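# Place the green block into the blue tray

## Task

Get the green block into the blue tray and leave it there; the robot must not topple or finish the job leaning over, and nothing may be knocked or moved out of the work area.

## Robot and tools

Robot: a Rainbow Robotics RB-Y1 on a two-wheel drive base with rear casters, a folding torso (leg with ankle, knee, hip), a head with head_camera, and two seven-joint arms, each with a parallel gripper and a wrist camera (left_wrist_camera, right_wrist_camera) whose case sticks out sideways and can bump things. The base is 0.58 m wide, extends 0.10 m ahead of the wheel axle and 0.57 m behind it, and sweeps a 0.58 m radius when spinning in place.

Frames (metres): the base frame sits on the floor between the drive wheels, x forward, y left, z up. chest, left_hand and right_hand are printed in it. A hand point lies between the finger pads, 0.03 m back from the tips; fingers point along the hand's -z and close along its x. Printed hand positions can be off, more so at full reach or when loaded. base_odometry is in the frame where the base began, heading in rad (positive left, -3.142 to 3.142); it counts wheel turns only, so slip or bumps mislead it.

move: one action per call. Choose one of: base and/or joints (optionally min_time_s or contact_limits); target alone or with min_time_s; or contact_limits alone. With no action it just reports state and pictures.
- base: a single object {x_m_s, turn_rad_s, for_s}, velocities not positions. x_m_s is forward speed, 0.005 to 1.5 m/s in either sign or 0; turn_rad_s is leftward turn rate, 0.02 to 1.509 either sign or 0; for_s 0.1 to 5 s. Omitted speeds are 0; no sideways motion. Distance is about speed times for_s (acceleration 0.4 m/s2, turns 0.5 rad/s2), and coasting to a halt can take up to about 3 s more.
- joints: absolute targets, keyed by name, radians (grippers in metres of opening). Ranges: torso_squat_rad 0..1.2, torso_shift_rad -0.3..0.6, torso_pitch_rad -0.2..1.4 (positive bows forward), torso_yaw_rad -1.5..1.5 (lift both arms sideways at least 0.2 rad first); shoulder pitch ±2.356 (negative raises arm forward); left_shoulder_roll_rad 0..3.141, right_shoulder_roll_rad -3.141..0 (away from body); shoulder yaw ±2.094; elbow -2.617..0.01 (negative bends); forearm roll ±3.141; wrist pitch -1.57..1.919; hand roll ±2.705; left_gripper_m/right_gripper_m 0..0.1; head_pan_rad ±0.523, head_tilt_rad -0.35..1.57 (positive looks down). Torso combos must also hold: squat+shift<=1.52, squat-shift+pitch<=1.57, shift+0.5pitch-0.4squat<=0.7, shift+0.3pitch-0.5squat<=0.39.
- target: an absolute pose for one hand: side "left" or "right", x, y, z in metres in the base frame (-3 to 3), quat_wxyz as printed on the hand lines. It is turned into joint angles once, so the hand travels on a curve; break long moves into short steps. A target is not accepted while another move is still running.
- min_time_s: 0.1 to 8 s, the slowest any arm, head or torso motion in that action may go.
- contact_limits: per gripper, current in mA, 200 to 672.5 (start value 672.5); lower means a softer grip. It persists.
- cameras: list of names or ["all"]; blocking: false returns quickly while motion continues.
To grip, command an opening at least 0.005 m below the object's width; the gripper then reports off_target or done, both fine.

wait(seconds 0..10, cameras) lets time pass; stop brakes all your motions; zoom_image(camera, region [x0,y0,x1,y1] pixels, max 504 each side) enlarges the newest image; read_manual gives licence text only; finished_scene ends the scene for good, so the block must already rest in the tray.

Results: the move line reads done or the worst status. Hand statuses: reached (within 10 mm and 2 degrees), short (with error), or refused (with reason; nothing moved). Joint words: done, moving, off_target (stopped off goal, maybe still pushing), stopped, not_followed / "joint command not followed" (self-collision check held the arm), contact_stop (torso only), time_out, limit_stop_at_<name> (built-in guard, including own-body ones), torque_fault, limit_stop_at_motor_heat. An unplanned stop or a refusal cancels the remaining move/wait/finished_scene calls in that reply. lidar_m lists 12 distances in 30-degree sectors counter-clockwise from straight ahead, at 0.23 m height; "-" means nothing seen. motor_effort gives wheel load in percent (positive pushes forward; above about 30 at rest suggests pushing on something). wheel_motors_off 1 means the drive is cut for 2 s after a stalled wheel. Joint torques, external torques and wrist force/torque are noisy, offset estimates of contact.

Avoid: driving into furniture (no bump stop; can tip), bending or rising quickly with arms out ahead, heavy loads far forward, sudden stops while moving forward, leaning until wheels lift. Keep shoulder rolls about 0.5 rad outward so the hands don't meet; arms must never collide or press on each other. Don't drop the block from height, slam, or shove fixed objects. Contact torque at a joint's limit (shoulders 62.3 N m, elbow 32, wrist joints 22.2) freezes the robot for 10 s; long stretched holds overheat motors (warning at 65 °C, 30-60 s halt at 80 °C). The scene keeps running while you think.

Each tool is called after "Emit:" by a JSON object that holds its "name" and its "arguments".

## Session

Emit:
{"name": "move", "arguments": {"joints": {"head_tilt_rad":0.6}, "cameras": ["all"]}}

Scene clock: 0.73 s.
Joint torques (N m): left_arm=[-1.46 0.4 0.43 -0.51 0.01 -0.46 -0.07] | right_arm=[-1.89 -1.05 -1.2 -1.02 0.32 -0.34 -0.11]
External joint torques (N m): left_arm=[-0.24 -0.52 0.36 -0.02 0.01 -0.14 -0.07] | right_arm=[0.61 0.55 -1.1 0.21 0.26 0.23 -0.13]
Wrist force (N): left_arm=[-1.0 1.6 -7.5] | right_arm=[-2.1 0.4 -6.7]
Wrist torque (N m): left_arm=[-0.13 -0.09 0.15] | right_arm=[0.08 -0.11 0.11]
Wrist force, peak (N): left_arm=[-1.1 1.6 -7.7] | right_arm=[-1.8 0.8 -7.5]
move: done
base_odometry: x=+0.000 y=+0.000 heading=+0.000
lidar_m: 2.85 2.66 2.29 2.69 2.70 2.41 2.41 2.22 1.55 1.54 2.31 2.71
base_status: not commanded
joint_positions: torso_squat_rad=+0.350 torso_shift_rad=+0.000 torso_pitch_rad=+0.000 torso_yaw_rad=+0.000 left_shoulder_pitch_rad=+0.040 left_shoulder_roll_rad=+0.025 left_shoulder_yaw_rad=+0.020 left_elbow_rad=-0.202 left_forearm_roll_rad=-0.026 left_wrist_pitch_rad=+0.048 left_hand_roll_rad=+0.039 left_gripper_m=+0.100 right_shoulder_pitch_rad=+0.007 right_shoulder_roll_rad=-0.034 right_shoulder_yaw_rad=-0.032 right_elbow_rad=-0.232 right_forearm_roll_rad=-0.026 right_wrist_pitch_rad=-0.027 right_hand_roll_rad=-0.006 right_gripper_m=+0.099 head_pan_rad=+0.000 head_tilt_rad=+0.600
joint_status: all done
wheel_motors_off: 0
motor_effort: left_wheel=+4(4) right_wheel=-1(1)
chest: x=-0.2280 y=-0.0007 z=+1.2475 quat_wxyz=(+1.000, +0.001, +0.000, +0.000) (m; base frame)
left_hand: x=-0.1693 y=+0.2419 z=+0.5645 quat_wxyz=(+0.998, +0.015, -0.058, +0.022) (m; base frame)
right_hand: x=-0.1145 y=-0.2502 z=+0.5719 quat_wxyz=(+0.991, -0.017, -0.126, -0.031) (m; base frame)
pictures: head_camera, left_wrist_camera, right_wrist_camera
Images, in order (width x height): head_camera 896x504, left_wrist_camera 644x364, right_wrist_camera 644x364.

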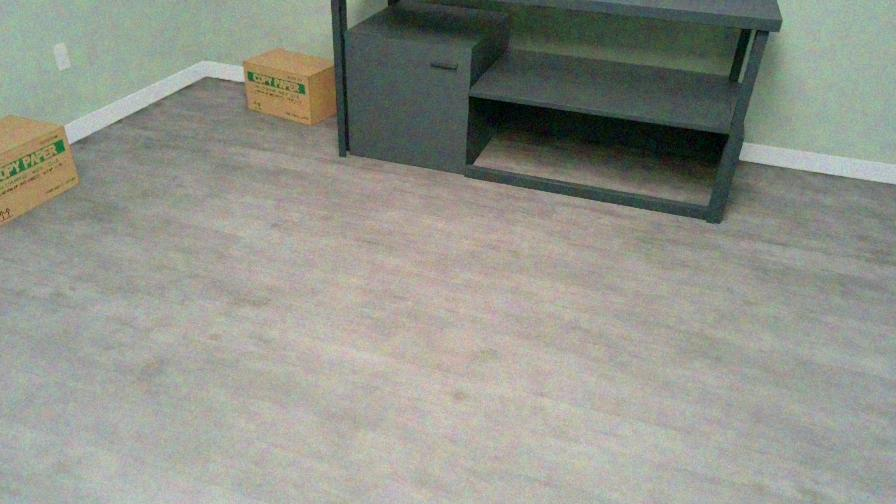

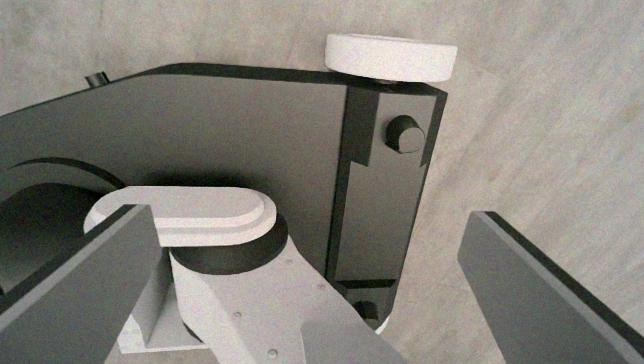

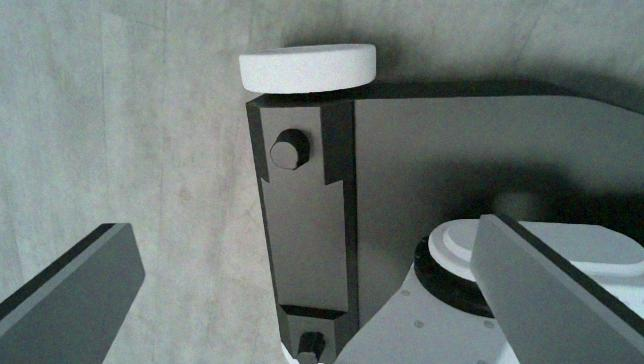

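Emit:
{"name": "move", "arguments": {"joints": {"head_tilt_rad":0.25}, "cameras": ["head_camera"]}}

Emit:
{"name": "move", "arguments": {"joints": {"head_pan_rad":-0.52,"head_tilt_rad":0.4}, "cameras": ["head_camera"]}}

Scene clock: 3.10 s.
Joint torques (N m): left_arm=[-1.01 0.41 0.52 -0.53 0.06 -0.58 0.11] | right_arm=[-2.73 -1.43 -0.33 -1.13 0.11 -0.39 -0.19]
External joint torques (N m): left_arm=[0.21 -0.52 0.45 -0.04 0.06 -0.25 0.12] | right_arm=[-0.22 0.17 -0.23 0.1 0.06 0.18 -0.2]
Wrist force (N): left_arm=[-1.1 1.6 -7.9] | right_arm=[-2.1 1.7 -6.4]
Wrist torque (N m): left_arm=[-0.11 -0.10 0.15] | right_arm=[-0.06 -0.14 0.11]
Wrist force, peak (N): left_arm=[-0.6 1.6 -8.1] | right_arm=[-2.0 0.6 -7.7]
move: done
base_odometry: x=+0.000 y=+0.000 heading=+0.000
lidar_m: 2.85 2.66 2.29 2.68 2.71 2.41 2.42 2.22 1.54 1.54 2.32 2.71
base_status: not commanded
joint_positions: torso_squat_rad=+0.350 torso_shift_rad=+0.000 torso_pitch_rad=+0.000 torso_yaw_rad=+0.000 left_shoulder_pitch_rad=+0.040 left_shoulder_roll_rad=+0.025 left_shoulder_yaw_rad=+0.020 left_elbow_rad=-0.202 left_forearm_roll_rad=-0.026 left_wrist_pitch_rad=+0.048 left_hand_roll_rad=+0.039 left_gripper_m=+0.100 right_shoulder_pitch_rad=+0.007 right_shoulder_roll_rad=-0.034 right_shoulder_yaw_rad=-0.032 right_elbow_rad=-0.232 right_forearm_roll_rad=-0.026 right_wrist_pitch_rad=-0.027 right_hand_roll_rad=-0.006 right_gripper_m=+0.099 head_pan_rad=+0.000 head_tilt_rad=+0.250
joint_status: all done
wheel_motors_off: 0
motor_effort: left_wheel=+4(4) right_wheel=+0(1)
chest: x=-0.2280 y=-0.0007 z=+1.2475 quat_wxyz=(+1.000, +0.001, +0.000, +0.000) (m; base frame)
left_hand: x=-0.1693 y=+0.2419 z=+0.5645 quat_wxyz=(+0.998, +0.015, -0.058, +0.022) (m; base frame)
right_hand: x=-0.1145 y=-0.2502 z=+0.5719 quat_wxyz=(+0.991, -0.017, -0.126, -0.031) (m; base frame)
pictures: head_camera
Images, in order (width x height): head_camera 896x504.

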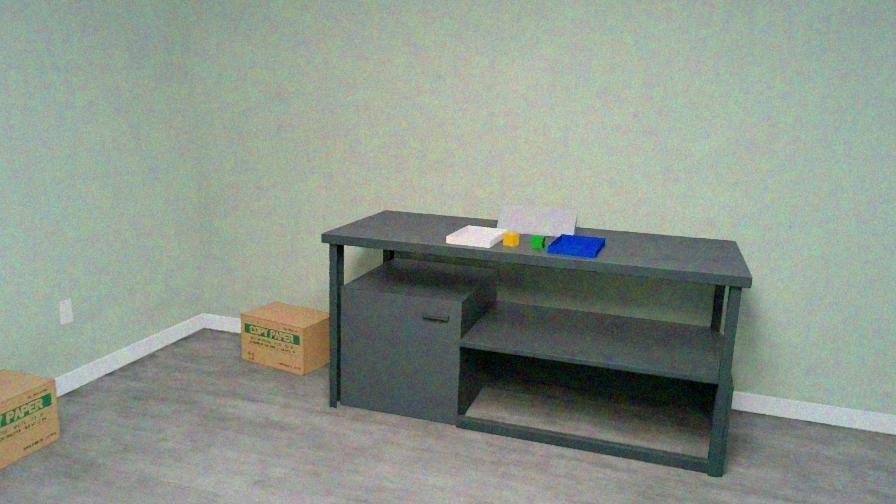

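Scene clock: 4.10 s.
Joint torques (N m): left_arm=[-1.64 1.08 0.55 -0.21 0.01 -0.5 0.04] | right_arm=[-2.08 -0.97 -1.02 -1.09 0.2 -0.42 -0.2]
External joint torques (N m): left_arm=[-0.42 0.15 0.48 0.27 0.01 -0.17 0.05] | right_arm=[0.42 0.63 -0.92 0.14 0.14 0.15 -0.21]
Wrist force (N): left_arm=[-0.9 1.2 -7.2] | right_arm=[-2.0 0.8 -6.4]
Wrist torque (N m): left_arm=[-0.09 -0.06 0.15] | right_arm=[0.04 -0.16 0.08]
Wrist force, peak (N): left_arm=[-0.6 1.5 -7.9] | right_arm=[-2.0 1.6 -7.3]
move: done
base_odometry: x=+0.000 y=+0.000 heading=+0.000
lidar_m: 2.83 2.67 2.29 2.68 2.69 2.40 2.40 2.21 1.53 1.54 2.31 2.73
base_status: not commanded
joint_positions: torso_squat_rad=+0.350 torso_shift_rad=+0.000 torso_pitch_rad=+0.000 torso_yaw_rad=+0.000 left_shoulder_pitch_rad=+0.040 left_shoulder_roll_rad=+0.025 left_shoulder_yaw_rad=+0.020 left_elbow_rad=-0.202 left_forearm_roll_rad=-0.026 left_wrist_pitch_rad=+0.048 left_hand_roll_rad=+0.039 left_gripper_m=+0.100 right_shoulder_pitch_rad=+0.007 right_shoulder_roll_rad=-0.034 right_shoulder_yaw_rad=-0.032 right_elbow_rad=-0.232 right_forearm_roll_rad=-0.026 right_wrist_pitch_rad=-0.027 right_hand_roll_rad=-0.006 right_gripper_m=+0.099 head_pan_rad=-0.520 head_tilt_rad=+0.400
joint_status: all done
wheel_motors_off: 0
motor_effort: left_wheel=+4(4) right_wheel=-1(1)
chest: x=-0.2280 y=-0.0007 z=+1.2475 quat_wxyz=(+1.000, +0.001, +0.000, +0.000) (m; base frame)
left_hand: x=-0.1693 y=+0.2419 z=+0.5645 quat_wxyz=(+0.998, +0.015, -0.058, +0.022) (m; base frame)
right_hand: x=-0.1145 y=-0.2502 z=+0.5719 quat_wxyz=(+0.991, -0.017, -0.126, -0.031) (m; base frame)
pictures: head_camera
Images, in order (width x height): head_camera 896x504.

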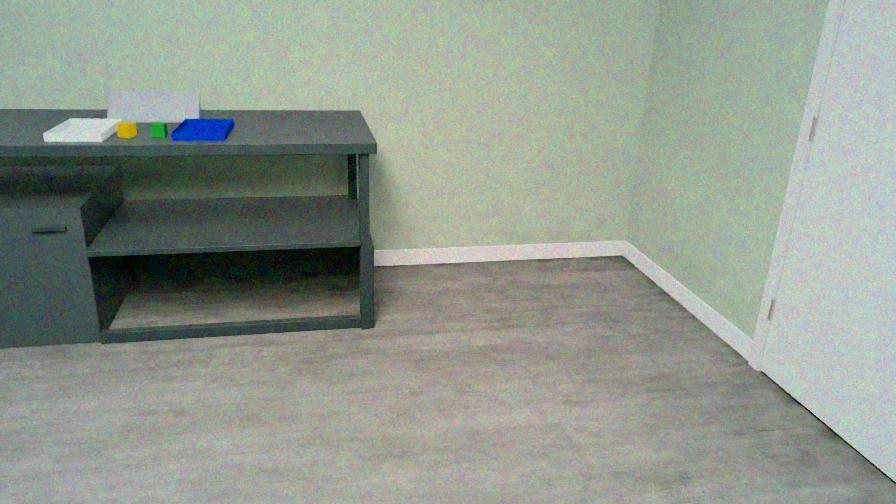

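Emit:
{"name": "move", "arguments": {"base": {"x_m_s":0.75,"for_s":2.55}, "joints": {"head_pan_rad":0,"head_tilt_rad":0.75}}}

Emit:
{"name": "move", "arguments": {"base": {"turn_rad_s":-0.6,"for_s":0.83}, "cameras": ["head_camera"]}}

Scene clock: 18.43 s.
Joint torques (N m): left_arm=[-1.15 0.73 0.53 -0.35 0.12 -0.54 0.12] | right_arm=[-1.68 -1.12 -0.69 -0.82 0.04 -0.41 -0.09]
External joint torques (N m): left_arm=[0.07 -0.19 0.46 0.13 0.11 -0.21 0.12] | right_arm=[0.82 0.48 -0.59 0.41 -0.02 0.15 -0.1]
Wrist force (N): left_arm=[-0.9 1.4 -7.9] | right_arm=[-2.2 1.3 -6.4]
Wrist torque (N m): left_arm=[-0.11 -0.08 0.16] | right_arm=[-0.03 -0.19 0.10]
Wrist force, peak (N): left_arm=[-1.2 1.4 -8.1] | right_arm=[-1.6 1.2 -7.6]
move: done
base_odometry: x=+1.925 y=+0.002 heading=+0.001
lidar_m: 0.91 1.06 1.73 1.73 2.38 4.23 4.25 2.56 2.54 2.55 1.26 1.54
base_status: done (sent for 2.57 of 2.57 s)
joint_positions: torso_squat_rad=+0.350 torso_shift_rad=+0.000 torso_pitch_rad=+0.000 torso_yaw_rad=+0.000 left_shoulder_pitch_rad=+0.040 left_shoulder_roll_rad=+0.025 left_shoulder_yaw_rad=+0.020 left_elbow_rad=-0.202 left_forearm_roll_rad=-0.026 left_wrist_pitch_rad=+0.048 left_hand_roll_rad=+0.039 left_gripper_m=+0.100 right_shoulder_pitch_rad=+0.007 right_shoulder_roll_rad=-0.034 right_shoulder_yaw_rad=-0.032 right_elbow_rad=-0.232 right_forearm_roll_rad=-0.026 right_wrist_pitch_rad=-0.027 right_hand_roll_rad=-0.006 right_gripper_m=+0.099 head_pan_rad=+0.000 head_tilt_rad=+0.750
joint_status: all done
wheel_motors_off: 0
motor_effort: left_wheel=+13(49) right_wheel=-10(22)
chest: x=-0.2279 y=-0.0007 z=+1.2475 quat_wxyz=(+1.000, +0.001, +0.000, +0.000) (m; base frame)
left_hand: x=-0.1692 y=+0.2419 z=+0.5645 quat_wxyz=(+0.998, +0.015, -0.058, +0.022) (m; base frame)
right_hand: x=-0.1144 y=-0.2502 z=+0.5719 quat_wxyz=(+0.991, -0.017, -0.126, -0.031) (m; base frame)
pictures: none

Scene clock: 20.77 s.
Joint torques (N m): left_arm=[-1.65 0.55 0.14 -0.31 0.06 -0.42 0] | right_arm=[-1.84 -1.3 -0.88 -1.07 0.3 -0.39 -0.14]
External joint torques (N m): left_arm=[-0.43 -0.36 0.06 0.18 0.06 -0.09 0.01] | right_arm=[0.67 0.31 -0.78 0.15 0.24 0.18 -0.16]
Wrist force (N): left_arm=[-0.6 1.3 -8.0] | right_arm=[-1.8 0.7 -6.9]
Wrist torque (N m): left_arm=[-0.08 -0.06 0.12] | right_arm=[0.08 -0.13 0.10]
Wrist force, peak (N): left_arm=[-0.3 1.6 -8.0] | right_arm=[-2.7 1.4 -7.3]
move: done
base_odometry: x=+1.925 y=+0.002 heading=-0.345
lidar_m: 0.92 0.93 1.19 1.72 1.76 2.37 4.23 3.77 2.56 2.55 1.27 1.26
base_status: done (sent for 0.83 of 0.83 s)
joint_positions: torso_squat_rad=+0.350 torso_shift_rad=+0.000 torso_pitch_rad=+0.000 torso_yaw_rad=+0.000 left_shoulder_pitch_rad=+0.040 left_shoulder_roll_rad=+0.025 left_shoulder_yaw_rad=+0.020 left_elbow_rad=-0.202 left_forearm_roll_rad=-0.026 left_wrist_pitch_rad=+0.048 left_hand_roll_rad=+0.039 left_gripper_m=+0.100 right_shoulder_pitch_rad=+0.007 right_shoulder_roll_rad=-0.034 right_shoulder_yaw_rad=-0.032 right_elbow_rad=-0.232 right_forearm_roll_rad=-0.026 right_wrist_pitch_rad=-0.027 right_hand_roll_rad=-0.006 right_gripper_m=+0.099 head_pan_rad=+0.000 head_tilt_rad=+0.750
joint_status: not commanded
wheel_motors_off: 0
motor_effort: left_wheel=+15(39) right_wheel=+2(32)
chest: x=-0.2279 y=-0.0007 z=+1.2475 quat_wxyz=(+1.000, +0.000, +0.000, +0.000) (m; base frame)
left_hand: x=-0.1692 y=+0.2419 z=+0.5645 quat_wxyz=(+0.998, +0.015, -0.058, +0.022) (m; base frame)
right_hand: x=-0.1144 y=-0.2502 z=+0.5719 quat_wxyz=(+0.991, -0.017, -0.126, -0.031) (m; base frame)
pictures: head_camera
Images, in order (width x height): head_camera 896x504.

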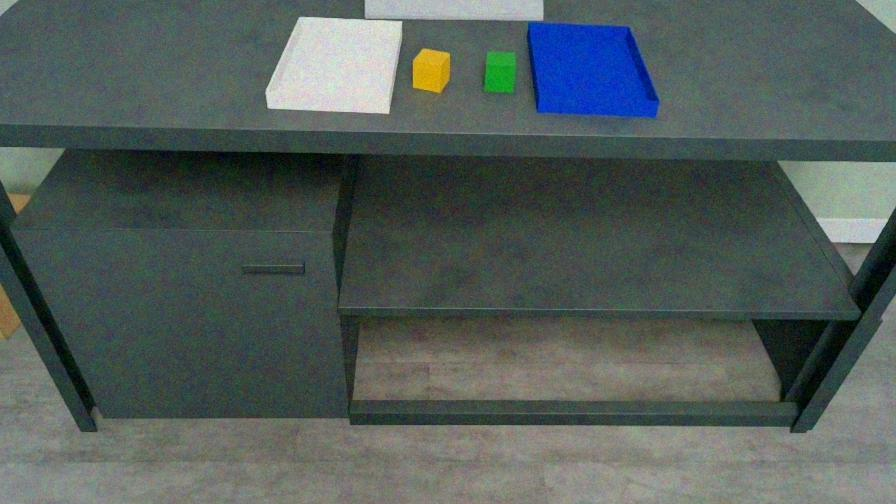

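Emit:
{"name": "move", "arguments": {"joints": {"torso_pitch_rad":0.55,"head_tilt_rad":0.5}}}

Emit:
{"name": "move", "arguments": {"target": {"side":"right","x":0.3,"y":-0.22,"z":1.05,"quat_wxyz":[1,0,0,0]}}}

Emit:
{"name": "move", "arguments": {"base": {"x_m_s":0.25,"for_s":1.2}, "cameras": ["head_camera","right_wrist_camera"]}}

Scene clock: 29.53 s.
Joint torques (N m): left_arm=[14.36 0.54 0.44 4.48 -0.01 0.56 0] | right_arm=[14.18 -1.38 -0.59 4.79 0.1 0.62 -0.3]
External joint torques (N m): left_arm=[1.43 -0.42 0.27 -0.57 -0.01 -0.16 -0.02] | right_arm=[1.14 0.02 -0.2 0.15 0.19 0.08 -0.28]
Wrist force (N): left_arm=[2.4 1.2 -7.5] | right_arm=[1.3 0.9 -6.7]
Wrist torque (N m): left_arm=[-0.11 0.12 0.12] | right_arm=[0.05 0.06 0.11]
Wrist force, peak (N): left_arm=[1.2 1.6 -8.1] | right_arm=[-2.2 1.3 -7.6]
move: done
base_odometry: x=+1.925 y=+0.002 heading=-0.345
lidar_m: 0.91 0.92 1.19 1.72 1.76 2.37 4.24 3.78 2.56 2.55 1.27 1.27
base_status: not commanded
joint_positions: torso_squat_rad=+0.350 torso_shift_rad=+0.000 torso_pitch_rad=+0.550 torso_yaw_rad=+0.000 left_shoulder_pitch_rad=+0.040 left_shoulder_roll_rad=+0.025 left_shoulder_yaw_rad=+0.020 left_elbow_rad=-0.202 left_forearm_roll_rad=-0.026 left_wrist_pitch_rad=+0.048 left_hand_roll_rad=+0.039 left_gripper_m=+0.100 right_shoulder_pitch_rad=+0.007 right_shoulder_roll_rad=-0.034 right_shoulder_yaw_rad=-0.032 right_elbow_rad=-0.232 right_forearm_roll_rad=-0.026 right_wrist_pitch_rad=-0.027 right_hand_roll_rad=-0.006 right_gripper_m=+0.099 head_pan_rad=+0.000 head_tilt_rad=+0.500
joint_status: all done
wheel_motors_off: 0
motor_effort: left_wheel=+16(17) right_wheel=+2(3)
chest: x=-0.0663 y=-0.0007 z=+1.2019 quat_wxyz=(+0.962, +0.000, +0.272, +0.000) (m; base frame)
left_hand: x=-0.3732 y=+0.2419 z=+0.5889 quat_wxyz=(+0.976, +0.020, +0.215, +0.017) (m; base frame)
right_hand: x=-0.3225 y=-0.2502 z=+0.5666 quat_wxyz=(+0.988, -0.025, +0.148, -0.025) (m; base frame)
pictures: none

Scene clock: 31.70 s.
Joint torques (N m): left_arm=[14.36 0.45 0.69 5.2 0.01 0.48 0.1] | right_arm=[-8.3 1.95 0.9 -5.93 0.45 -1.37 -0.02]
External joint torques (N m): left_arm=[1.43 -0.52 0.51 0.15 0.02 -0.24 0.08] | right_arm=[-0.2 1.22 0.45 0.34 -0.15 0.08 -0.05]
Wrist force (N): left_arm=[2.6 1.3 -7.2] | right_arm=[-4.9 2.6 -4.5]
Wrist torque (N m): left_arm=[-0.11 0.13 0.14] | right_arm=[-0.14 -0.31 0.02]
Wrist force, peak (N): left_arm=[2.7 1.3 -7.8] | right_arm=[-1.2 2.2 -9.3]
move: short
base_odometry: x=+1.925 y=+0.002 heading=-0.345
lidar_m: 0.93 0.93 1.19 1.73 1.75 2.37 4.23 3.77 2.56 2.54 1.27 1.26
base_status: not commanded
joint_positions: torso_squat_rad=+0.350 torso_shift_rad=+0.000 torso_pitch_rad=+0.550 torso_yaw_rad=+0.000 left_shoulder_pitch_rad=+0.040 left_shoulder_roll_rad=+0.025 left_shoulder_yaw_rad=+0.020 left_elbow_rad=-0.202 left_forearm_roll_rad=-0.026 left_wrist_pitch_rad=+0.048 left_hand_roll_rad=+0.039 left_gripper_m=+0.100 right_shoulder_pitch_rad=-0.599 right_shoulder_roll_rad=+0.000 right_shoulder_yaw_rad=+0.198 right_elbow_rad=-2.617 right_forearm_roll_rad=+0.669 right_wrist_pitch_rad=+1.919 right_hand_roll_rad=+0.098 right_gripper_m=+0.099 head_pan_rad=+0.000 head_tilt_rad=+0.500
joint_status: all done
wheel_motors_off: 0
motor_effort: left_wheel=+15(17) right_wheel=+1(3)
chest: x=-0.0663 y=-0.0007 z=+1.2019 quat_wxyz=(+0.962, +0.000, +0.272, +0.000) (m; base frame)
left_hand: x=-0.3732 y=+0.2419 z=+0.5889 quat_wxyz=(+0.976, +0.020, +0.215, +0.017) (m; base frame)
right_hand: x=+0.3004 y=-0.2202 z=+1.0494 quat_wxyz=(+0.916, -0.176, -0.361, +0.000) (m; base frame)
right_hand_status: short (checked arc, as near as the solve gets, planned for 1.8 s): 1 mm and 47.3 deg off. The place is met; only the turn is off.
pictures: none

Scene clock: 33.87 s.
Joint torques (N m): left_arm=[14.09 0.19 0.77 4.77 0.1 0.53 0.04] | right_arm=[-8.01 2.19 1.31 -6.27 0.48 -1.21 -0.01]
External joint torques (N m): left_arm=[1.15 -0.77 0.6 -0.29 0.11 -0.19 0.01] | right_arm=[0.09 1.46 0.86 0 -0.12 0.24 -0.05]
Wrist force (N): left_arm=[2.7 1.1 -7.6] | right_arm=[-4.1 3.2 -5.0]
Wrist torque (N m): left_arm=[-0.10 0.11 0.11] | right_arm=[-0.19 -0.18 0.02]
Wrist force, peak (N): left_arm=[2.4 1.2 -7.8] | right_arm=[-4.6 2.9 -6.0]
move: done
base_odometry: x=+2.207 y=-0.100 heading=-0.346
lidar_m: 0.87 0.63 0.81 1.74 1.80 2.60 4.54 3.76 2.65 2.53 1.08 1.31
base_status: done (sent for 1.2 of 1.2 s)
joint_positions: torso_squat_rad=+0.350 torso_shift_rad=+0.000 torso_pitch_rad=+0.550 torso_yaw_rad=+0.000 left_shoulder_pitch_rad=+0.040 left_shoulder_roll_rad=+0.025 left_shoulder_yaw_rad=+0.020 left_elbow_rad=-0.202 left_forearm_roll_rad=-0.026 left_wrist_pitch_rad=+0.048 left_hand_roll_rad=+0.039 left_gripper_m=+0.100 right_shoulder_pitch_rad=-0.599 right_shoulder_roll_rad=+0.000 right_shoulder_yaw_rad=+0.198 right_elbow_rad=-2.617 right_forearm_roll_rad=+0.669 right_wrist_pitch_rad=+1.919 right_hand_roll_rad=+0.098 right_gripper_m=+0.099 head_pan_rad=+0.000 head_tilt_rad=+0.500
joint_status: not commanded
wheel_motors_off: 0
motor_effort: left_wheel=-6(39) right_wheel=+3(27)
chest: x=-0.0662 y=-0.0007 z=+1.2019 quat_wxyz=(+0.962, +0.000, +0.272, +0.000) (m; base frame)
left_hand: x=-0.3733 y=+0.2419 z=+0.5889 quat_wxyz=(+0.976, +0.020, +0.215, +0.017) (m; base frame)
right_hand: x=+0.3005 y=-0.2202 z=+1.0493 quat_wxyz=(+0.916, -0.176, -0.361, +0.000) (m; base frame)
pictures: head_camera, right_wrist_camera
Images, in order (width x height): head_camera 896x504, right_wrist_camera 644x364.

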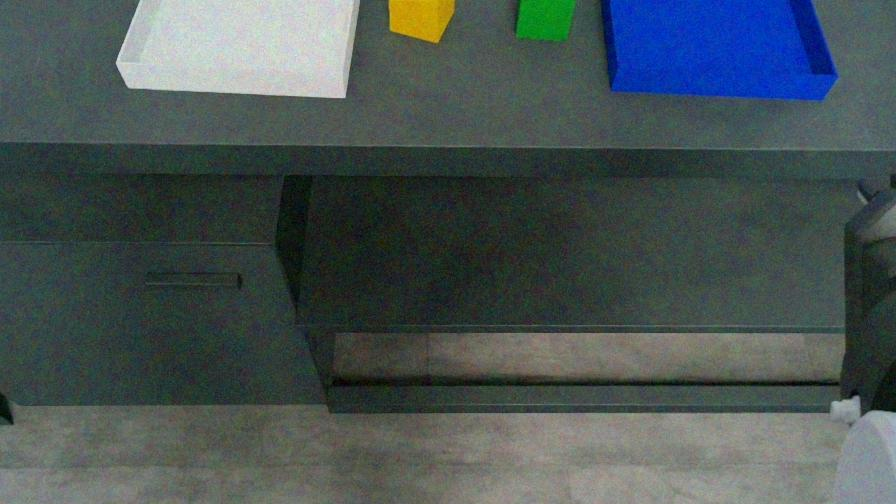

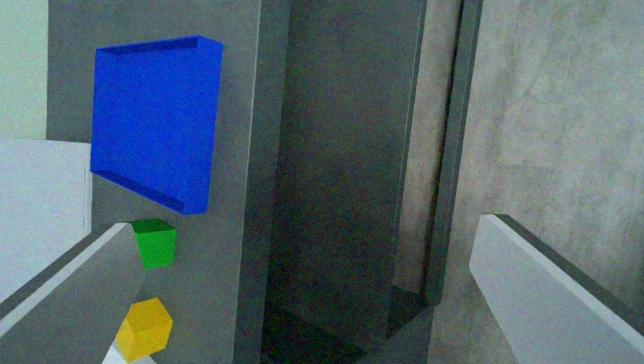

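Emit:
{"name": "move", "arguments": {"base": {"x_m_s":0.25,"for_s":1.1}}}

Emit:
{"name": "move", "arguments": {"target": {"side":"right","x":0.43,"y":-0.12,"z":1.03,"quat_wxyz":[1,0,0,0]}, "cameras": ["head_camera","right_wrist_camera"]}}

Scene clock: 43.83 s.
Joint torques (N m): left_arm=[14.1 0.37 0.53 4.91 -0.05 0.56 0.15] | right_arm=[-8.35 2.4 1.62 -6.52 0.36 -1.08 -0.08]
External joint torques (N m): left_arm=[1.16 -0.6 0.36 -0.14 -0.04 -0.16 0.12] | right_arm=[-0.25 1.67 1.17 -0.25 -0.24 0.37 -0.11]
Wrist force (N): left_arm=[2.2 1.2 -7.4] | right_arm=[-4.4 2.5 -5.2]
Wrist torque (N m): left_arm=[-0.12 0.07 0.10] | right_arm=[-0.06 -0.28 0.03]
Wrist force, peak (N): left_arm=[3.1 1.2 -7.5] | right_arm=[-5.1 2.6 -5.6]
move: done
base_odometry: x=+2.466 y=-0.193 heading=-0.346
lidar_m: 0.92 0.38 0.45 1.80 1.79 2.37 4.81 3.10 2.65 2.54 0.95 1.02
base_status: done (sent for 1.1 of 1.1 s)
joint_positions: torso_squat_rad=+0.350 torso_shift_rad=+0.000 torso_pitch_rad=+0.550 torso_yaw_rad=+0.000 left_shoulder_pitch_rad=+0.040 left_shoulder_roll_rad=+0.025 left_shoulder_yaw_rad=+0.020 left_elbow_rad=-0.202 left_forearm_roll_rad=-0.026 left_wrist_pitch_rad=+0.048 left_hand_roll_rad=+0.039 left_gripper_m=+0.100 right_shoulder_pitch_rad=-0.599 right_shoulder_roll_rad=+0.000 right_shoulder_yaw_rad=+0.198 right_elbow_rad=-2.617 right_forearm_roll_rad=+0.669 right_wrist_pitch_rad=+1.919 right_hand_roll_rad=+0.098 right_gripper_m=+0.099 head_pan_rad=+0.000 head_tilt_rad=+0.500
joint_status: not commanded
wheel_motors_off: 0
motor_effort: left_wheel=-6(17) right_wheel=+2(21)
chest: x=-0.0662 y=-0.0007 z=+1.2019 quat_wxyz=(+0.962, +0.000, +0.272, +0.000) (m; base frame)
left_hand: x=-0.3733 y=+0.2419 z=+0.5889 quat_wxyz=(+0.976, +0.020, +0.215, +0.017) (m; base frame)
right_hand: x=+0.3005 y=-0.2202 z=+1.0493 quat_wxyz=(+0.916, -0.176, -0.361, +0.000) (m; base frame)
pictures: none

Scene clock: 45.13 s.
Joint torques (N m): left_arm=[14.24 0.3 0.6 4.56 0.16 0.53 0.02] | right_arm=[-17.98 -0.61 -0.52 -7.57 0.62 -0.85 0.18]
External joint torques (N m): left_arm=[1.3 -0.67 0.43 -0.49 0.17 -0.19 -0.01] | right_arm=[-0.21 1.22 -1.69 0.02 0.44 0.26 0.15]
Wrist force (N): left_arm=[2.4 1.2 -7.2] | right_arm=[-3.3 0.1 -6.1]
Wrist torque (N m): left_arm=[-0.08 0.10 0.12] | right_arm=[0.07 -0.14 0.15]
Wrist force, peak (N): left_arm=[2.8 1.2 -7.6] | right_arm=[-4.0 1.5 -6.7]
move: short
base_odometry: x=+2.466 y=-0.193 heading=-0.346
lidar_m: 0.91 0.39 0.45 1.81 1.79 2.38 4.81 3.09 2.65 2.54 0.95 1.03
base_status: not commanded
joint_positions: torso_squat_rad=+0.350 torso_shift_rad=+0.000 torso_pitch_rad=+0.550 torso_yaw_rad=+0.000 left_shoulder_pitch_rad=+0.040 left_shoulder_roll_rad=+0.025 left_shoulder_yaw_rad=+0.020 left_elbow_rad=-0.202 left_forearm_roll_rad=-0.026 left_wrist_pitch_rad=+0.048 left_hand_roll_rad=+0.039 left_gripper_m=+0.100 right_shoulder_pitch_rad=-1.125 right_shoulder_roll_rad=+0.000 right_shoulder_yaw_rad=-0.143 right_elbow_rad=-1.955 right_forearm_roll_rad=+0.137 right_wrist_pitch_rad=+1.919 right_hand_roll_rad=-0.137 right_gripper_m=+0.099 head_pan_rad=+0.000 head_tilt_rad=+0.500
joint_status: all done
wheel_motors_off: 0
motor_effort: left_wheel=-5(6) right_wheel=+3(5)
chest: x=-0.0663 y=-0.0007 z=+1.2019 quat_wxyz=(+0.962, +0.000, +0.272, +0.000) (m; base frame)
left_hand: x=-0.3733 y=+0.2419 z=+0.5889 quat_wxyz=(+0.976, +0.020, +0.215, +0.017) (m; base frame)
right_hand: x=+0.4304 y=-0.1198 z=+1.0297 quat_wxyz=(+0.963, +0.033, -0.269, +0.000) (m; base frame)
right_hand_status: short (checked arc, as near as the solve gets, planned for 0.9 s): 1 mm and 31.4 deg off. The place is met; only the turn is off.
pictures: head_camera, right_wrist_camera
Images, in order (width x height): head_camera 896x504, right_wrist_camera 644x364.

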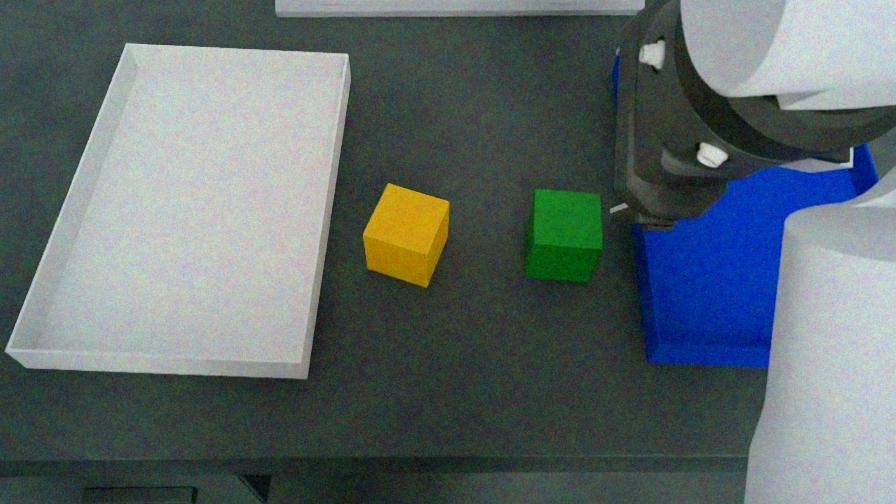

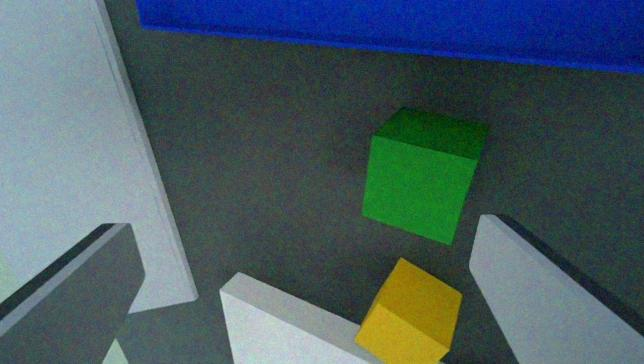

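Emit:
{"name": "move", "arguments": {"target": {"side":"right","x":0.432,"y":-0.095,"z":0.955,"quat_wxyz":[1,0,0,0]}, "cameras": ["head_camera","right_wrist_camera"]}}

Scene clock: 51.17 s.
Joint torques (N m): left_arm=[14.15 0.32 0.52 4.7 0.19 0.55 -0.01] | right_arm=[-22.24 -2.13 -1.43 -8.6 0.29 -0.31 -0.16]
External joint torques (N m): left_arm=[1.2 -0.65 0.35 -0.35 0.19 -0.17 -0.03] | right_arm=[-1.37 0.42 -2.77 0.02 0.06 0.14 -0.17]
Wrist force (N): left_arm=[2.6 1.2 -7.0] | right_arm=[-2.2 0.4 -7.4]
Wrist torque (N m): left_arm=[-0.09 0.13 0.13] | right_arm=[0.04 -0.17 0.17]
Wrist force, peak (N): left_arm=[2.6 1.5 -7.8] | right_arm=[-2.6 1.0 -8.1]
move: short
base_odometry: x=+2.466 y=-0.193 heading=-0.346
lidar_m: 0.91 0.38 0.45 1.80 1.80 2.39 4.81 3.09 2.65 2.52 0.96 1.03
base_status: not commanded
joint_positions: torso_squat_rad=+0.350 torso_shift_rad=+0.000 torso_pitch_rad=+0.550 torso_yaw_rad=+0.000 left_shoulder_pitch_rad=+0.040 left_shoulder_roll_rad=+0.025 left_shoulder_yaw_rad=+0.020 left_elbow_rad=-0.202 left_forearm_roll_rad=-0.026 left_wrist_pitch_rad=+0.048 left_hand_roll_rad=+0.039 left_gripper_m=+0.100 right_shoulder_pitch_rad=-1.283 right_shoulder_roll_rad=+0.000 right_shoulder_yaw_rad=-0.193 right_elbow_rad=-1.460 right_forearm_roll_rad=+0.119 right_wrist_pitch_rad=+1.919 right_hand_roll_rad=-0.197 right_gripper_m=+0.099 head_pan_rad=+0.000 head_tilt_rad=+0.500
joint_status: all done
wheel_motors_off: 0
motor_effort: left_wheel=-4(5) right_wheel=+3(4)
chest: x=-0.0663 y=-0.0007 z=+1.2019 quat_wxyz=(+0.962, +0.000, +0.272, +0.000) (m; base frame)
left_hand: x=-0.3733 y=+0.2419 z=+0.5889 quat_wxyz=(+0.976, +0.020, +0.215, +0.017) (m; base frame)
right_hand: x=+0.4331 y=-0.0947 z=+0.9541 quat_wxyz=(+0.995, +0.017, -0.099, +0.000) (m; base frame)
right_hand_status: short (checked arc, as near as the solve gets, planned for 0.8 s): 1 mm and 11.6 deg off. The place is met; only the turn is off.
pictures: head_camera, right_wrist_camera
Images, in order (width x height): head_camera 896x504, right_wrist_camera 644x364.

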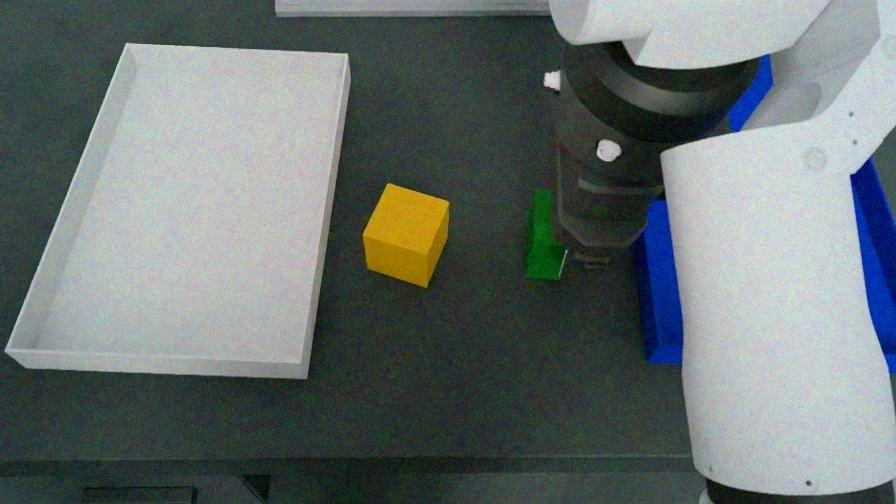

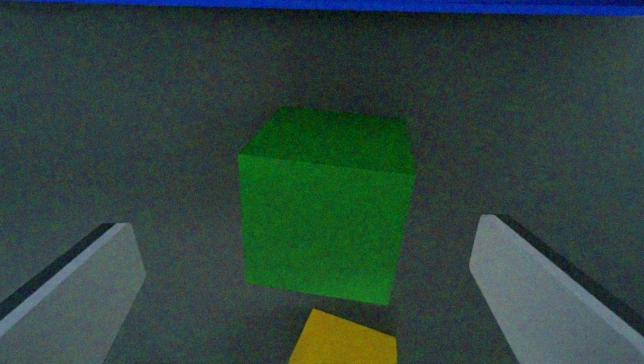

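Emit:
{"name": "move", "arguments": {"target": {"side":"right","x":0.432,"y":-0.089,"z":0.872,"quat_wxyz":[1,0,0,0]}, "min_time_s": 1.5, "cameras": ["head_camera","right_wrist_camera"]}}

Scene clock: 65.43 s.
Joint torques (N m): left_arm=[13.86 -0.13 0.39 4.55 0.18 0.59 0.14] | right_arm=[7.41 4.19 -1.05 6.53 -0.25 -5.12 -0.56]
External joint torques (N m): left_arm=[0.99 -1.09 0.22 -0.47 0.19 -0.12 0.11] | right_arm=[29.89 7.65 -2.04 15.52 -0.53 -4.98 -0.56]
External joint torques when the fault began: right_arm=[66.11 15.82 -4.02 37.25 -2.29 -3.02 -0.78]
Wrist force (N): left_arm=[2.4 1.2 -7.7] | right_arm=[-3.5 -4.2 69.5]
Wrist torque (N m): left_arm=[-0.11 0.10 0.14] | right_arm=[-0.50 4.45 0.44]
Wrist force, peak (N): left_arm=[4.3 0.7 -7.5] | right_arm=[21.6 -7.3 139.3]
move: torque_fault
TORQUE FAULT: right_elbow_rad reached its load limit. The robot stopped for 10 seconds, dropped its targets and accepts commands again. The stop added 9.2 s to the call.
base_odometry: x=+2.466 y=-0.193 heading=-0.346
lidar_m: 0.90 0.38 0.43 1.81 1.80 2.38 4.81 3.10 2.65 2.54 0.95 1.03
base_status: not commanded
joint_positions: torso_squat_rad=+0.350 torso_shift_rad=-0.001 torso_pitch_rad=+0.547 torso_yaw_rad=+0.000 left_shoulder_pitch_rad=+0.040 left_shoulder_roll_rad=+0.025 left_shoulder_yaw_rad=+0.020 left_elbow_rad=-0.202 left_forearm_roll_rad=-0.026 left_wrist_pitch_rad=+0.048 left_hand_roll_rad=+0.039 left_gripper_m=+0.100 right_shoulder_pitch_rad=-1.378 right_shoulder_roll_rad=-0.033 right_shoulder_yaw_rad=-0.207 right_elbow_rad=-1.068 right_forearm_roll_rad=+0.088 right_wrist_pitch_rad=+1.783 right_hand_roll_rad=-0.229 right_gripper_m=+0.099 head_pan_rad=+0.000 head_tilt_rad=+0.500
joint_status: right_shoulder_pitch_rad torque_fault (moved -0.095 of -0.111); right_elbow_rad torque_fault (moved +0.391 of +0.511); right_forearm_roll_rad torque_fault (moved -0.031 of -0.048); right_wrist_pitch_rad torque_fault (moved -0.136 of -0.202); right_hand_roll_rad torque_fault (moved -0.032 of -0.048); the others done
wheel_motors_off: 0
on_its_own: right_shoulder_pitch_rad is held at -1.370, not at your -1.394, since a torque_fault; right_elbow_rad is held at -1.065, not at your -0.949, since a torque_fault; right_forearm_roll_rad is held at +0.088, not at your +0.072, since a torque_fault; right_wrist_pitch_rad is held at +1.781, not at your +1.717, since a torque_fault; right_hand_roll_rad is held at -0.229, not at your -0.245, since a torque_fault
motor_effort: left_wheel=-6(10) right_wheel=+7(21)
chest: x=-0.0679 y=-0.0006 z=+1.2023 quat_wxyz=(+0.963, +0.000, +0.270, +0.000) (m; base frame)
left_hand: x=-0.3730 y=+0.2418 z=+0.5883 quat_wxyz=(+0.977, +0.020, +0.213, +0.017) (m; base frame)
right_hand: x=+0.4343 y=-0.0894 z=+0.8977 quat_wxyz=(+1.000, -0.001, -0.024, +0.006) (m; base frame)
right_hand_status: short (checked arc, planned for 1.5 s): torque_fault, 26 mm and 2.8 deg off.
pictures: head_camera, right_wrist_camera
Images, in order (width x height): head_camera 896x504, right_wrist_camera 644x364.

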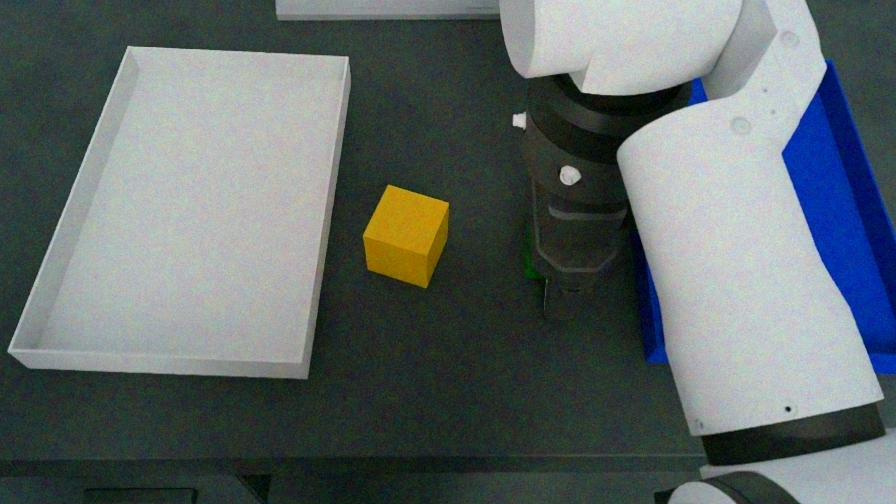

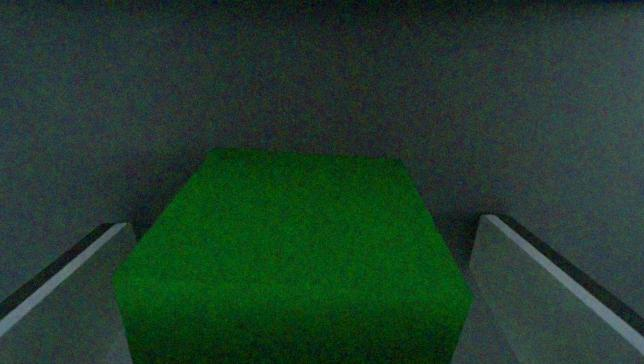

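Emit:
{"name": "move", "arguments": {"target": {"side":"right","x":0.432,"y":-0.092,"z":0.904,"quat_wxyz":[1,0,0,0]}, "min_time_s": 0.8}}

Emit:
{"name": "move", "arguments": {"joints": {"right_gripper_m":0.025}, "cameras": ["right_wrist_camera"]}}

Scene clock: 70.77 s.
Joint torques (N m): left_arm=[13.68 0.54 0.52 4.55 0.24 0.7 0.02] | right_arm=[-24.12 -4.66 -1.61 -8.45 -0.04 0.2 -0.47]
External joint torques (N m): left_arm=[0.75 -0.42 0.35 -0.49 0.25 -0.02 0] | right_arm=[-1.25 -0.77 -2.59 0.46 -0.29 0.25 -0.47]
Wrist force (N): left_arm=[2.5 0.8 -7.3] | right_arm=[-1.5 0.2 -6.9]
Wrist torque (N m): left_arm=[-0.04 0.13 0.14] | right_arm=[0.13 -0.17 0.20]
Wrist force, peak (N): left_arm=[2.5 1.3 -7.9] | right_arm=[-4.3 -5.2 70.6]
move: done
base_odometry: x=+2.466 y=-0.193 heading=-0.346
lidar_m: 0.91 0.38 0.45 1.80 1.79 2.37 4.82 3.09 2.65 2.53 0.95 1.02
base_status: not commanded
joint_positions: torso_squat_rad=+0.350 torso_shift_rad=+0.000 torso_pitch_rad=+0.549 torso_yaw_rad=+0.000 left_shoulder_pitch_rad=+0.040 left_shoulder_roll_rad=+0.025 left_shoulder_yaw_rad=+0.020 left_elbow_rad=-0.202 left_forearm_roll_rad=-0.026 left_wrist_pitch_rad=+0.048 left_hand_roll_rad=+0.039 left_gripper_m=+0.100 right_shoulder_pitch_rad=-1.417 right_shoulder_roll_rad=-0.047 right_shoulder_yaw_rad=-0.227 right_elbow_rad=-1.023 right_forearm_roll_rad=+0.076 right_wrist_pitch_rad=+1.819 right_hand_roll_rad=-0.233 right_gripper_m=+0.099 head_pan_rad=+0.000 head_tilt_rad=+0.500
joint_status: all done
wheel_motors_off: 0
motor_effort: left_wheel=-5(6) right_wheel=+4(6)
chest: x=-0.0665 y=-0.0006 z=+1.2019 quat_wxyz=(+0.962, +0.000, +0.271, +0.000) (m; base frame)
left_hand: x=-0.3733 y=+0.2418 z=+0.5888 quat_wxyz=(+0.976, +0.020, +0.215, +0.017) (m; base frame)
right_hand: x=+0.4325 y=-0.0915 z=+0.9026 quat_wxyz=(+1.000, +0.001, +0.000, +0.001) (m; base frame)
right_hand_status: reached (checked arc, planned for 0.8 s): 2 mm and 0.1 deg off.
pictures: none

Scene clock: 72.13 s.
Joint torques (N m): left_arm=[14 0.69 0.54 4.57 -0.01 0.59 0.04] | right_arm=[-23.84 -4.81 -1.18 -8.42 0.01 0.36 -0.46]
External joint torques (N m): left_arm=[1.07 -0.27 0.37 -0.48 0 -0.13 0.02] | right_arm=[-0.98 -0.92 -2.16 0.48 -0.24 0.4 -0.46]
Wrist force (N): left_arm=[2.3 1.4 -7.9] | right_arm=[-0.3 0.8 -6.1]
Wrist torque (N m): left_arm=[-0.11 0.10 0.14] | right_arm=[0.03 -0.05 0.19]
Wrist force, peak (N): left_arm=[2.3 1.4 -7.9] | right_arm=[-1.7 0.6 -7.3]
move: off_target
base_odometry: x=+2.466 y=-0.193 heading=-0.346
lidar_m: 0.90 0.38 0.44 1.80 1.79 2.38 4.81 3.10 2.65 2.53 0.96 1.01
base_status: not commanded
joint_positions: torso_squat_rad=+0.350 torso_shift_rad=+0.000 torso_pitch_rad=+0.549 torso_yaw_rad=+0.000 left_shoulder_pitch_rad=+0.040 left_shoulder_roll_rad=+0.025 left_shoulder_yaw_rad=+0.020 left_elbow_rad=-0.202 left_forearm_roll_rad=-0.026 left_wrist_pitch_rad=+0.048 left_hand_roll_rad=+0.039 left_gripper_m=+0.100 right_shoulder_pitch_rad=-1.417 right_shoulder_roll_rad=-0.047 right_shoulder_yaw_rad=-0.227 right_elbow_rad=-1.023 right_forearm_roll_rad=+0.076 right_wrist_pitch_rad=+1.819 right_hand_roll_rad=-0.233 right_gripper_m=+0.049 head_pan_rad=+0.000 head_tilt_rad=+0.500
joint_status: right_gripper_m off_target (ended at +0.049, target +0.025)
wheel_motors_off: 0
motor_effort: left_wheel=-5(6) right_wheel=+4(4)
chest: x=-0.0665 y=-0.0006 z=+1.2019 quat_wxyz=(+0.962, +0.000, +0.271, +0.000) (m; base frame)
left_hand: x=-0.3733 y=+0.2418 z=+0.5888 quat_wxyz=(+0.976, +0.020, +0.215, +0.017) (m; base frame)
right_hand: x=+0.4325 y=-0.0915 z=+0.9026 quat_wxyz=(+1.000, +0.001, +0.000, +0.001) (m; base frame)
pictures: right_wrist_camera
Images, in order (width x height): right_wrist_camera 644x364.

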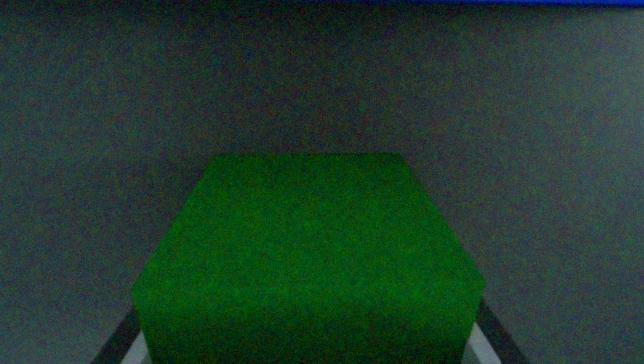

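Emit:
{"name": "move", "arguments": {"target": {"side":"right","x":0.432,"y":-0.092,"z":0.965,"quat_wxyz":[1,0,0,0]}}}

Emit:
{"name": "move", "arguments": {"target": {"side":"right","x":0.44,"y":-0.25,"z":0.965,"quat_wxyz":[1,0,0,0]}, "min_time_s": 1.2, "cameras": ["head_camera","right_wrist_camera"]}}

Scene clock: 75.30 s.
Joint torques (N m): left_arm=[13.76 0.2 0.68 4.65 0.19 0.55 0.22] | right_arm=[-25.7 -5.27 1.14 -7.54 0.21 0.18 -0.21]
External joint torques (N m): left_arm=[0.82 -0.77 0.51 -0.4 0.2 -0.17 0.2] | right_arm=[-0.49 0.68 -2.09 0.16 -0.08 -0.11 -0.2]
Wrist force (N): left_arm=[2.7 1.2 -7.5] | right_arm=[0.1 0.4 -7.3]
Wrist torque (N m): left_arm=[-0.10 0.13 0.12] | right_arm=[0.11 -0.06 0.05]
Wrist force, peak (N): left_arm=[2.6 1.4 -7.8] | right_arm=[-2.1 0.3 -8.5]
move: short
base_odometry: x=+2.466 y=-0.193 heading=-0.346
lidar_m: 0.91 0.38 0.45 1.81 1.79 2.38 4.82 3.10 2.67 2.53 0.95 1.03
base_status: not commanded
joint_positions: torso_squat_rad=+0.350 torso_shift_rad=+0.000 torso_pitch_rad=+0.550 torso_yaw_rad=+0.000 left_shoulder_pitch_rad=+0.040 left_shoulder_roll_rad=+0.025 left_shoulder_yaw_rad=+0.020 left_elbow_rad=-0.202 left_forearm_roll_rad=-0.026 left_wrist_pitch_rad=+0.048 left_hand_roll_rad=+0.039 left_gripper_m=+0.100 right_shoulder_pitch_rad=-1.761 right_shoulder_roll_rad=+0.000 right_shoulder_yaw_rad=-0.689 right_elbow_rad=-0.716 right_forearm_roll_rad=+0.489 right_wrist_pitch_rad=+1.919 right_hand_roll_rad=-0.096 right_gripper_m=+0.049 head_pan_rad=+0.000 head_tilt_rad=+0.500
joint_status: all done
wheel_motors_off: 0
motor_effort: left_wheel=-5(6) right_wheel=+4(4)
chest: x=-0.0665 y=-0.0006 z=+1.2019 quat_wxyz=(+0.962, +0.000, +0.271, +0.000) (m; base frame)
left_hand: x=-0.3733 y=+0.2419 z=+0.5888 quat_wxyz=(+0.976, +0.020, +0.215, +0.017) (m; base frame)
right_hand: x=+0.4334 y=-0.0919 z=+0.9648 quat_wxyz=(+0.997, -0.016, +0.082, +0.000) (m; base frame)
right_hand_status: short (checked arc, as near as the solve gets, planned for 0.8 s): 1 mm and 9.6 deg off. The place is met; only the turn is off.
pictures: none

Scene clock: 76.90 s.
Joint torques (N m): left_arm=[13.68 0.15 0.5 4.72 0.05 0.54 -0.03] | right_arm=[-23.93 -7.63 4.2 -6.79 0.18 0.11 -0.25]
External joint torques (N m): left_arm=[0.75 -0.82 0.33 -0.33 0.06 -0.18 -0.05] | right_arm=[-0.96 0.03 -2.11 -0.11 -0.07 0.18 -0.25]
Wrist force (N): left_arm=[2.4 1.1 -7.2] | right_arm=[-0.8 0.0 -8.1]
Wrist torque (N m): left_arm=[-0.10 0.09 0.12] | right_arm=[0.14 -0.07 0.05]
Wrist force, peak (N): left_arm=[2.7 1.2 -7.8] | right_arm=[-1.3 0.6 -8.7]
move: done
base_odometry: x=+2.466 y=-0.193 heading=-0.346
lidar_m: 0.90 0.38 0.44 1.80 1.78 2.37 4.81 3.08 2.65 2.53 0.95 1.02
base_status: not commanded
joint_positions: torso_squat_rad=+0.350 torso_shift_rad=+0.000 torso_pitch_rad=+0.550 torso_yaw_rad=+0.000 left_shoulder_pitch_rad=+0.040 left_shoulder_roll_rad=+0.025 left_shoulder_yaw_rad=+0.020 left_elbow_rad=-0.202 left_forearm_roll_rad=-0.026 left_wrist_pitch_rad=+0.048 left_hand_roll_rad=+0.039 left_gripper_m=+0.100 right_shoulder_pitch_rad=-1.617 right_shoulder_roll_rad=-0.037 right_shoulder_yaw_rad=-1.008 right_elbow_rad=-1.218 right_forearm_roll_rad=+0.730 right_wrist_pitch_rad=+1.903 right_hand_roll_rad=+0.472 right_gripper_m=+0.049 head_pan_rad=+0.000 head_tilt_rad=+0.500
joint_status: all done
wheel_motors_off: 0
motor_effort: left_wheel=-5(5) right_wheel=+4(4)
chest: x=-0.0665 y=-0.0006 z=+1.2019 quat_wxyz=(+0.962, +0.000, +0.271, +0.000) (m; base frame)
left_hand: x=-0.3733 y=+0.2419 z=+0.5888 quat_wxyz=(+0.976, +0.020, +0.215, +0.017) (m; base frame)
right_hand: x=+0.4399 y=-0.2502 z=+0.9654 quat_wxyz=(+1.000, -0.001, +0.001, +0.000) (m; base frame)
right_hand_status: reached (checked arc, planned for 1.2 s): 1 mm and 0.2 deg off.
pictures: head_camera, right_wrist_camera
Images, in order (width x height): head_camera 896x504, right_wrist_camera 644x364.

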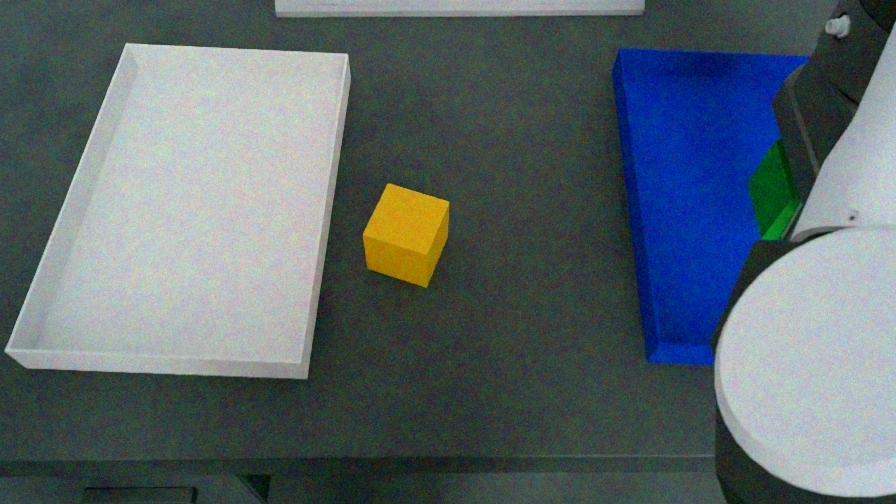

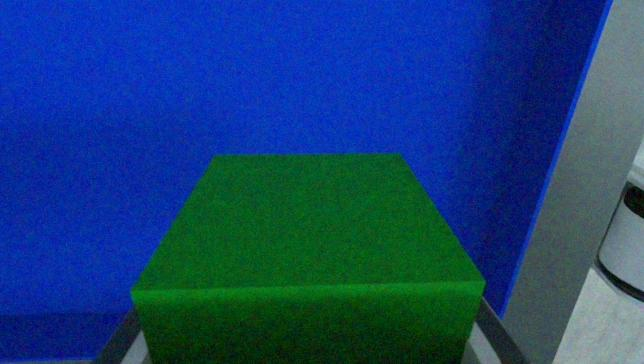

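Emit:
{"name": "move", "arguments": {"target": {"side":"right","x":0.45,"y":-0.25,"z":0.911,"quat_wxyz":[1,0,0,0]}, "min_time_s": 1.2, "cameras": ["right_wrist_camera"]}}

Scene clock: 79.27 s.
Joint torques (N m): left_arm=[13.59 0.38 0.45 4.66 0.22 0.39 -0.08] | right_arm=[-23.16 -9.13 2.88 -6.55 0.02 0.03 -0.25]
External joint torques (N m): left_arm=[0.65 -0.59 0.28 -0.39 0.22 -0.32 -0.1] | right_arm=[-0.08 -1.24 -2.82 0.47 -0.23 0.1 -0.25]
Wrist force (N): left_arm=[2.4 1.2 -7.5] | right_arm=[-1.2 0.0 -7.2]
Wrist torque (N m): left_arm=[-0.11 0.09 0.12] | right_arm=[0.14 -0.11 0.20]
Wrist force, peak (N): left_arm=[2.8 1.2 -7.8] | right_arm=[-0.5 0.4 -8.5]
move: done
base_odometry: x=+2.466 y=-0.193 heading=-0.346
lidar_m: 0.91 0.37 0.45 1.81 1.81 2.37 4.81 3.10 2.65 2.53 0.96 1.02
base_status: not commanded
joint_positions: torso_squat_rad=+0.350 torso_shift_rad=+0.000 torso_pitch_rad=+0.550 torso_yaw_rad=+0.000 left_shoulder_pitch_rad=+0.040 left_shoulder_roll_rad=+0.025 left_shoulder_yaw_rad=+0.020 left_elbow_rad=-0.202 left_forearm_roll_rad=-0.026 left_wrist_pitch_rad=+0.048 left_hand_roll_rad=+0.039 left_gripper_m=+0.100 right_shoulder_pitch_rad=-1.571 right_shoulder_roll_rad=-0.066 right_shoulder_yaw_rad=-1.038 right_elbow_rad=-1.041 right_forearm_roll_rad=+0.682 right_wrist_pitch_rad=+1.727 right_hand_roll_rad=+0.404 right_gripper_m=+0.049 head_pan_rad=+0.000 head_tilt_rad=+0.500
joint_status: all done
wheel_motors_off: 0
motor_effort: left_wheel=-5(5) right_wheel=+3(4)
chest: x=-0.0665 y=-0.0006 z=+1.2019 quat_wxyz=(+0.962, +0.000, +0.271, +0.000) (m; base frame)
left_hand: x=-0.3733 y=+0.2419 z=+0.5888 quat_wxyz=(+0.976, +0.020, +0.215, +0.017) (m; base frame)
right_hand: x=+0.4501 y=-0.2498 z=+0.9112 quat_wxyz=(+1.000, +0.000, +0.000, +0.000) (m; base frame)
right_hand_status: reached (checked arc, planned for 1.2 s): 0 mm and 0.1 deg off.
pictures: right_wrist_camera
Images, in order (width x height): right_wrist_camera 644x364.

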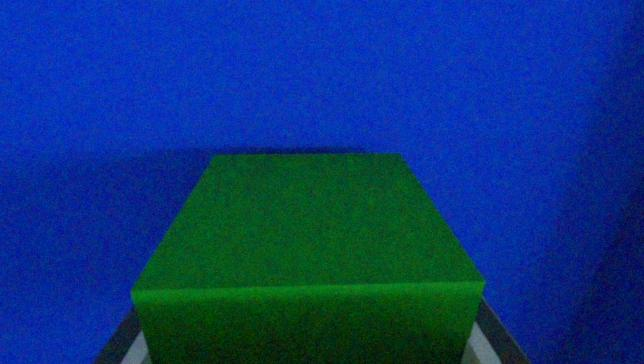

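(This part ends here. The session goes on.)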